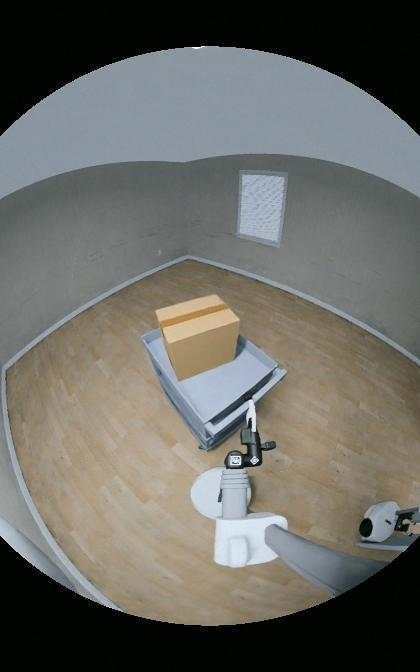

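{"op": "move", "data": {
  "blocking": false,
  "r2": {"base":{"strafe_m":-0.3},"contact_limits":{"strafe_m":0.4}},
  "cameras": []
}}

{"op": "wait", "data": {
  "seconds": 3,
  "cameras": []
}}

{"op": "move", "data": {
  "blocking": false,
  "r2": {"base":{"rotate_rad":0.45}},
  "cameras": []
}}

{"op": "wait", "data": {
  "seconds": 2,
  "cameras": []
}}

{"op": "move", "data": {
  "blocking": false,
  "r2": {"base":{"strafe_m":-0.3},"contact_limits":{"strafe_m":0.4}},
  "cameras": []
}}

{"op": "wait", "data": {
  "seconds": 3,
  "cameras": ["r2_head_camera","r2_head_left_camera","r1_head_camera"]
}}

Scene clock: 283.13 s.
move: r2 moving
r1: as last shown
r1.lidar_m: 1.36 1.37 0.25 2.04 0.25 0.25 0.48 1.32 1.26 2.80 2.88 3.84
r1.motor_effort: lift_m=+21(21) arm_m=-3(4) wheel_0=+0(1) wheel_1=+0(0) wheel_2=+0(0)
r1.servo_current: wrist_yaw_rad=59(59) wrist_pitch_rad=39(46) wrist_roll_rad=46(65) gripper_m=39(46)
r1.contact_limits: strafe_m 0.5
r1.wrist_depth_mm: - 133 133 - 362 228 178 / - 114 133 - 370 230 180 / - 116 146 - 377 245 182 / 108 135 189 - 382 234 182 / 208 - - - 382 236 183 / 224 1863 194 1808 191 235 182 / 221 1118 1118 143 353 212 183
r2.base_odometry: x=-1.691 y=+0.032 heading=+0.060
r2.turned_by_wheels: +0.001
r2.turned_by_imu: +0.003
r2.base_tilt: forward=-0.6 right=+0.0
r2.lidar_m: 0.27 0.28 3.38 2.15 1.71 1.67 1.81 2.48 1.35 2.72 3.13 0.50
r2.base_status: strafe_m moving
r2.joint_positions: lift_m=+0.665 arm_m=+0.000 wrist_yaw_rad=+0.018 wrist_pitch_rad=-0.003 wrist_roll_rad=+1.569 gripper_m=-0.009
r2.joint_status: not commanded
r2.measured_speeds: translate_m=+0.001 strafe_m=-0.141 rotate_rad=-0.003 lift_m=+0.000 arm_m=+0.000 wrist_yaw_rad=+0.011 wrist_pitch_rad=+0.000 wrist_roll_rad=+0.000
r2.motor_effort: lift_m=+15(15) arm_m=+3(4) wheel_0=+19(22) wheel_1=-9(10) wheel_2=+7(7)
r2.servo_current: wrist_yaw_rad=98(98) wrist_pitch_rad=46(46) wrist_roll_rad=52(59) gripper_m=59(72)
r2.contact_limits: strafe_m 0.4
r2.hand_pose: x=+0.4608 y=-0.0822 z=+0.8442 quat_wxyz=(+0.708, +0.706, +0.005, +0.007) (m; r2's base frame)
r2.wrist_depth_mm: - - - - - 1756 1205 / - - - 338 - 1537 1160 / - - - 303 338 1661 1229 / - - - 215 289 1863 508 / - - - 192 254 - - / - 459 197 174 182 798 - / - - 415 - 208 - -
pictures: none
No camera images: "cameras" was empty.

Scene clock: 284.97 s.
earlier move: r2 done
r1.base_odometry: x=-2.136 y=-0.399 heading=-2.421
r1.turned_by_wheels: +0.000
r1.turned_by_imu: +0.000
r1.base_tilt: forward=-1.6 right=+1.3
r1.lidar_m: 1.11 1.24 0.25 2.04 0.25 0.25 0.43 1.33 1.27 2.79 2.88 1.61
r1.base_status: not commanded
r1.joint_positions: lift_m=+0.300 arm_m=+0.000 wrist_yaw_rad=+3.196 wrist_pitch_rad=+0.002 wrist_roll_rad=+0.000 gripper_m=+0.056
r1.joint_status: not commanded
r1.measured_speeds: all 0
r1.motor_effort: lift_m=+21(21) arm_m=-3(4) wheel_0=+0(1) wheel_1=+0(0) wheel_2=+0(0)
r1.servo_current: wrist_yaw_rad=59(72) wrist_pitch_rad=39(52) wrist_roll_rad=65(72) gripper_m=39(46)
r1.contact_limits: strafe_m 0.5
r1.hand_pose: x=-0.1218 y=+0.0716 z=+0.4774 quat_wxyz=(-0.027, -0.001, +0.000, +1.000) (m; r1's base frame)
r1.wrist_depth_mm: - 134 133 - 364 229 178 / - 114 133 - 370 231 179 / - 116 147 - 375 244 181 / 107 135 190 - 375 234 182 / 208 - - - 384 236 183 / 224 1808 194 1756 191 235 183 / 220 1118 1138 143 353 212 183
r2.base_odometry: x=-1.676 y=-0.231 heading=+0.061
r2.turned_by_wheels: +0.000
r2.turned_by_imu: +0.002
r2.base_tilt: forward=-0.7 right=+0.0
r2.lidar_m: 0.25 0.27 0.65 2.34 1.87 1.82 1.99 1.28 1.12 2.46 2.95 0.58
r2.base_status: done
r2.joint_positions: lift_m=+0.665 arm_m=+0.000 wrist_yaw_rad=+0.016 wrist_pitch_rad=-0.003 wrist_roll_rad=+1.569 gripper_m=-0.009
r2.joint_status: not commanded
r2.measured_speeds: all 0
r2.motor_effort: lift_m=+15(15) arm_m=-3(4) wheel_0=+12(25) wheel_1=+2(11) wheel_2=+4(7)
r2.servo_current: wrist_yaw_rad=104(117) wrist_pitch_rad=46(46) wrist_roll_rad=46(59) gripper_m=65(72)
r2.contact_limits: strafe_m 0.4
r2.hand_pose: x=+0.4607 y=-0.0827 z=+0.8444 quat_wxyz=(+0.708, +0.707, +0.005, +0.007) (m; r2's base frame)
r2.wrist_depth_mm: - - - - - 1808 1229 / - - - - - 1756 1229 / - - - 384 - 1808 1255 / - - - 325 402 404 394 / - - - 202 296 1863 488 / - - 190 172 182 1708 517 / - - 413 - - - -
wait: 1.83 of 3 s (r2 has come to rest)
pictures: none
No camera images: "cameras" was empty.

Scene clock: 285.47 s.
move: r2 moving
r1: as last shown
r1.lidar_m: 1.10 1.29 0.25 2.04 0.25 0.25 0.50 1.32 1.27 2.80 2.88 1.65
r1.motor_effort: lift_m=+21(21) arm_m=-3(4) wheel_0=+0(0) wheel_1=+0(0) wheel_2=+0(0)
r1.servo_current: wrist_yaw_rad=59(72) wrist_pitch_rad=46(46) wrist_roll_rad=52(59) gripper_m=46(46)
r1.contact_limits: strafe_m 0.5
r1.wrist_depth_mm: - 134 133 - 366 229 178 / - 114 133 - 370 230 179 / - 116 146 - 373 244 181 / 108 135 189 - 377 235 182 / 209 - - - 382 236 183 / 224 1808 194 1708 191 236 183 / 221 1118 1098 143 353 212 183
r2.base_odometry: x=-1.676 y=-0.231 heading=+0.307
r2.turned_by_wheels: +0.247
r2.turned_by_imu: +0.225
r2.base_tilt: forward=-0.8 right=+0.2
r2.lidar_m: 0.25 0.34 3.22 2.02 1.83 1.86 2.30 1.10 1.11 2.74 2.90 0.50
r2.base_status: rotate_rad moving
r2.joint_positions: lift_m=+0.665 arm_m=+0.000 wrist_yaw_rad=-0.023 wrist_pitch_rad=-0.003 wrist_roll_rad=+1.570 gripper_m=-0.009
r2.joint_status: not commanded
r2.measured_speeds: translate_m=-0.004 strafe_m=-0.001 rotate_rad=+0.913 lift_m=+0.000 arm_m=+0.000 wrist_yaw_rad=-0.081 wrist_pitch_rad=+0.000 wrist_roll_rad=+0.000
r2.motor_effort: lift_m=+15(15) arm_m=-2(4) wheel_0=-9(11) wheel_1=-11(12) wheel_2=-27(27)
r2.servo_current: wrist_yaw_rad=137(137) wrist_pitch_rad=33(46) wrist_roll_rad=33(65) gripper_m=65(65)
r2.hand_pose: x=+0.4572 y=-0.0940 z=+0.8444 quat_wxyz=(+0.707, +0.707, -0.009, -0.007) (m; r2's base frame)
r2.wrist_depth_mm: - - - - - 1808 1205 / - - - 366 - 1863 1229 / - - - 340 389 397 392 / - - - 214 310 1808 1308 / - - - 179 252 1863 512 / - - 184 153 182 1863 - / - - 407 - 195 - -
pictures: none
No camera images: "cameras" was empty.

Scene clock: 286.27 s.
earlier move: r2 done
r1.base_odometry: x=-2.136 y=-0.399 heading=-2.421
r1.turned_by_wheels: +0.000
r1.turned_by_imu: +0.000
r1.base_tilt: forward=-1.6 right=+1.3
r1.lidar_m: 1.10 2.81 0.25 2.03 0.25 0.25 0.50 1.32 1.23 2.78 2.87 3.85
r1.base_status: not commanded
r1.joint_positions: lift_m=+0.300 arm_m=+0.000 wrist_yaw_rad=+3.196 wrist_pitch_rad=+0.002 wrist_roll_rad=+0.000 gripper_m=+0.056
r1.joint_status: not commanded
r1.measured_speeds: all 0
r1.motor_effort: lift_m=+21(21) arm_m=-3(4) wheel_0=+0(1) wheel_1=+0(0) wheel_2=+0(0)
r1.servo_current: wrist_yaw_rad=59(72) wrist_pitch_rad=46(46) wrist_roll_rad=65(65) gripper_m=46(46)
r1.contact_limits: strafe_m 0.5
r1.hand_pose: x=-0.1218 y=+0.0716 z=+0.4774 quat_wxyz=(-0.027, -0.001, +0.000, +1.000) (m; r1's base frame)
r1.wrist_depth_mm: - 134 133 - 364 228 178 / - 114 133 - 373 231 180 / - 115 147 - 373 243 182 / 107 135 189 - 377 235 182 / 208 - - - 379 236 183 / 224 1808 195 1756 191 236 183 / 222 1118 1098 143 355 211 183
r2.base_odometry: x=-1.676 y=-0.230 heading=+0.511
r2.turned_by_wheels: +0.204
r2.turned_by_imu: +0.132
r2.base_tilt: forward=-0.7 right=+0.0
r2.lidar_m: 0.28 0.30 2.79 1.96 1.86 1.94 2.34 1.12 1.26 2.99 2.89 0.49
r2.base_status: done
r2.joint_positions: lift_m=+0.665 arm_m=+0.000 wrist_yaw_rad=+0.011 wrist_pitch_rad=-0.003 wrist_roll_rad=+1.570 gripper_m=-0.009
r2.joint_status: not commanded
r2.measured_speeds: all 0
r2.motor_effort: lift_m=+15(15) arm_m=-4(5) wheel_0=+5(19) wheel_1=+0(12) wheel_2=+2(27)
r2.servo_current: wrist_yaw_rad=72(150) wrist_pitch_rad=52(52) wrist_roll_rad=52(65) gripper_m=52(72)
r2.hand_pose: x=+0.4603 y=-0.0843 z=+0.8444 quat_wxyz=(+0.707, +0.707, +0.003, +0.005) (m; r2's base frame)
r2.wrist_depth_mm: - - - 294 - 1808 1229 / - - - 322 340 345 343 / - - - 290 304 1808 1308 / - - - 208 277 1808 517 / - - - 190 247 820 - / - 449 189 178 171 798 - / - - 421 - 211 - -
wait: 0.80 of 2 s (r2 has come to rest)
pictures: none
No camera images: "cameras" was empty.

Scene clock: 286.77 s.
move: r2 moving
r1: as last shown
r1.lidar_m: 1.07 2.81 0.25 2.04 0.25 0.25 0.46 1.32 1.27 2.81 2.88 3.87
r1.motor_effort: lift_m=+21(21) arm_m=-4(4) wheel_0=+0(1) wheel_1=+0(0) wheel_2=+0(0)
r1.servo_current: wrist_yaw_rad=33(59) wrist_pitch_rad=39(46) wrist_roll_rad=52(65) gripper_m=39(46)
r1.contact_limits: strafe_m 0.5
r1.wrist_depth_mm: - 133 133 - 366 229 178 / - 115 133 - 370 230 180 / - 115 147 - 373 245 181 / 108 134 189 - 377 234 182 / 208 - - - 379 236 183 / 224 1756 193 1756 191 236 183 / 221 1118 1118 143 355 212 183
r2.base_odometry: x=-1.658 y=-0.262 heading=+0.512
r2.turned_by_wheels: +0.001
r2.turned_by_imu: +0.002
r2.base_tilt: forward=-0.7 right=+0.0
r2.lidar_m: 0.31 0.29 2.76 1.99 1.89 1.96 2.32 1.10 2.42 3.00 2.86 0.48
r2.base_status: strafe_m moving
r2.joint_positions: lift_m=+0.665 arm_m=+0.000 wrist_yaw_rad=+0.017 wrist_pitch_rad=-0.003 wrist_roll_rad=+1.570 gripper_m=-0.009
r2.joint_status: not commanded
r2.measured_speeds: translate_m=+0.001 strafe_m=-0.141 rotate_rad=-0.006 lift_m=+0.000 arm_m=+0.000 wrist_yaw_rad=+0.013 wrist_pitch_rad=+0.000 wrist_roll_rad=+0.000
r2.motor_effort: lift_m=+15(15) arm_m=-4(5) wheel_0=+20(21) wheel_1=-10(11) wheel_2=+4(4)
r2.servo_current: wrist_yaw_rad=98(98) wrist_pitch_rad=39(52) wrist_roll_rad=46(52) gripper_m=65(65)
r2.contact_limits: strafe_m 0.4
r2.hand_pose: x=+0.4608 y=-0.0825 z=+0.8444 quat_wxyz=(+0.707, +0.707, +0.005, +0.007) (m; r2's base frame)
r2.wrist_depth_mm: - - - 294 - 1756 1229 / - - - 312 342 347 349 / - - - 291 307 1808 1308 / - - - 210 277 1808 512 / - - - 195 249 820 - / - 455 193 178 185 788 - / - - 418 - 206 - -
pictures: none
No camera images: "cameras" was empty.

Scene clock: 288.60 s.
earlier move: r2 done
r1.base_odometry: x=-2.136 y=-0.399 heading=-2.421
r1.turned_by_wheels: +0.000
r1.turned_by_imu: +0.000
r1.base_tilt: forward=-1.6 right=+1.3
r1.lidar_m: 0.93 2.83 0.25 2.02 0.25 0.25 0.47 1.30 1.27 2.79 2.90 1.11
r1.base_status: not commanded
r1.joint_positions: lift_m=+0.300 arm_m=+0.000 wrist_yaw_rad=+3.196 wrist_pitch_rad=+0.002 wrist_roll_rad=+0.000 gripper_m=+0.056
r1.joint_status: not commanded
r1.measured_speeds: all 0
r1.motor_effort: lift_m=+21(21) arm_m=-4(4) wheel_0=+0(1) wheel_1=+0(0) wheel_2=+0(0)
r1.servo_current: wrist_yaw_rad=52(65) wrist_pitch_rad=46(52) wrist_roll_rad=78(78) gripper_m=39(46)
r1.contact_limits: strafe_m 0.5
r1.hand_pose: x=-0.1218 y=+0.0716 z=+0.4774 quat_wxyz=(-0.027, -0.001, +0.000, +1.000) (m; r1's base frame)
r1.wrist_depth_mm: - 134 133 - 364 228 178 / - 115 133 - 370 231 180 / - 116 147 - 375 245 181 / 107 135 189 - 379 234 182 / 209 - - - 379 235 183 / 223 1756 194 1756 191 235 183 / 220 1118 1118 143 355 211 183
r2.base_odometry: x=-1.529 y=-0.492 heading=+0.512
r2.turned_by_wheels: +0.000
r2.turned_by_imu: +0.004
r2.base_tilt: forward=-0.7 right=+0.1
r2.lidar_m: 0.25 0.25 3.07 2.26 2.11 2.18 1.12 0.95 2.21 2.77 2.62 0.54
r2.base_status: done
r2.joint_positions: lift_m=+0.665 arm_m=+0.000 wrist_yaw_rad=+0.017 wrist_pitch_rad=-0.003 wrist_roll_rad=+1.570 gripper_m=-0.009
r2.joint_status: not commanded
r2.measured_speeds: all 0
r2.motor_effort: lift_m=+15(15) arm_m=-5(5) wheel_0=+5(22) wheel_1=+0(12) wheel_2=+6(7)
r2.servo_current: wrist_yaw_rad=98(104) wrist_pitch_rad=46(52) wrist_roll_rad=39(59) gripper_m=59(65)
r2.contact_limits: strafe_m 0.4
r2.hand_pose: x=+0.4608 y=-0.0825 z=+0.8444 quat_wxyz=(+0.707, +0.707, +0.005, +0.007) (m; r2's base frame)
r2.wrist_depth_mm: - - - - - 1808 1205 / - - - - - 1808 1229 / - - - 362 - 1708 1182 / - - - 304 357 1708 1255 / - - - 202 271 1921 496 / - - 188 169 182 1808 544 / - - 413 - 198 615 -
wait: 1.83 of 3 s (r2 has come to rest)
pictures: r1_head_camera, r2_head_camera, r2_head_left_camera
Images, in order (width x height): r1_head_camera 420x560, r2_head_camera 420x560, r2_head_left_camera 420x672.

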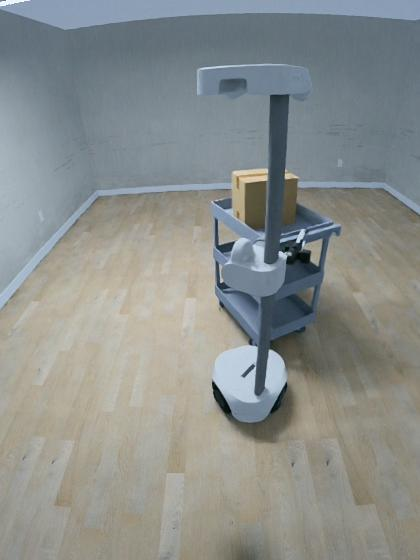

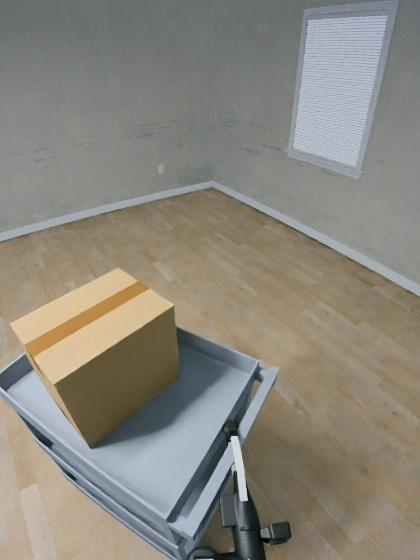

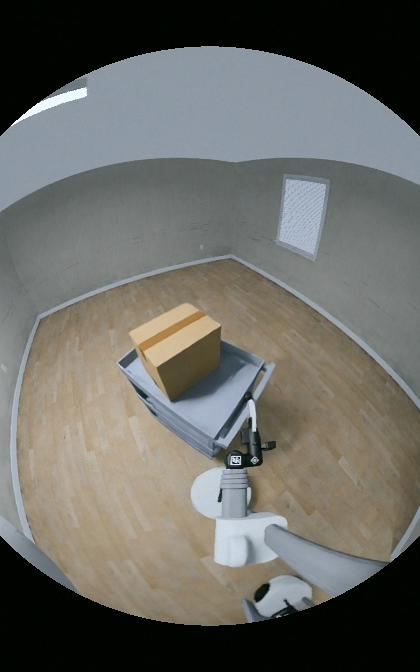

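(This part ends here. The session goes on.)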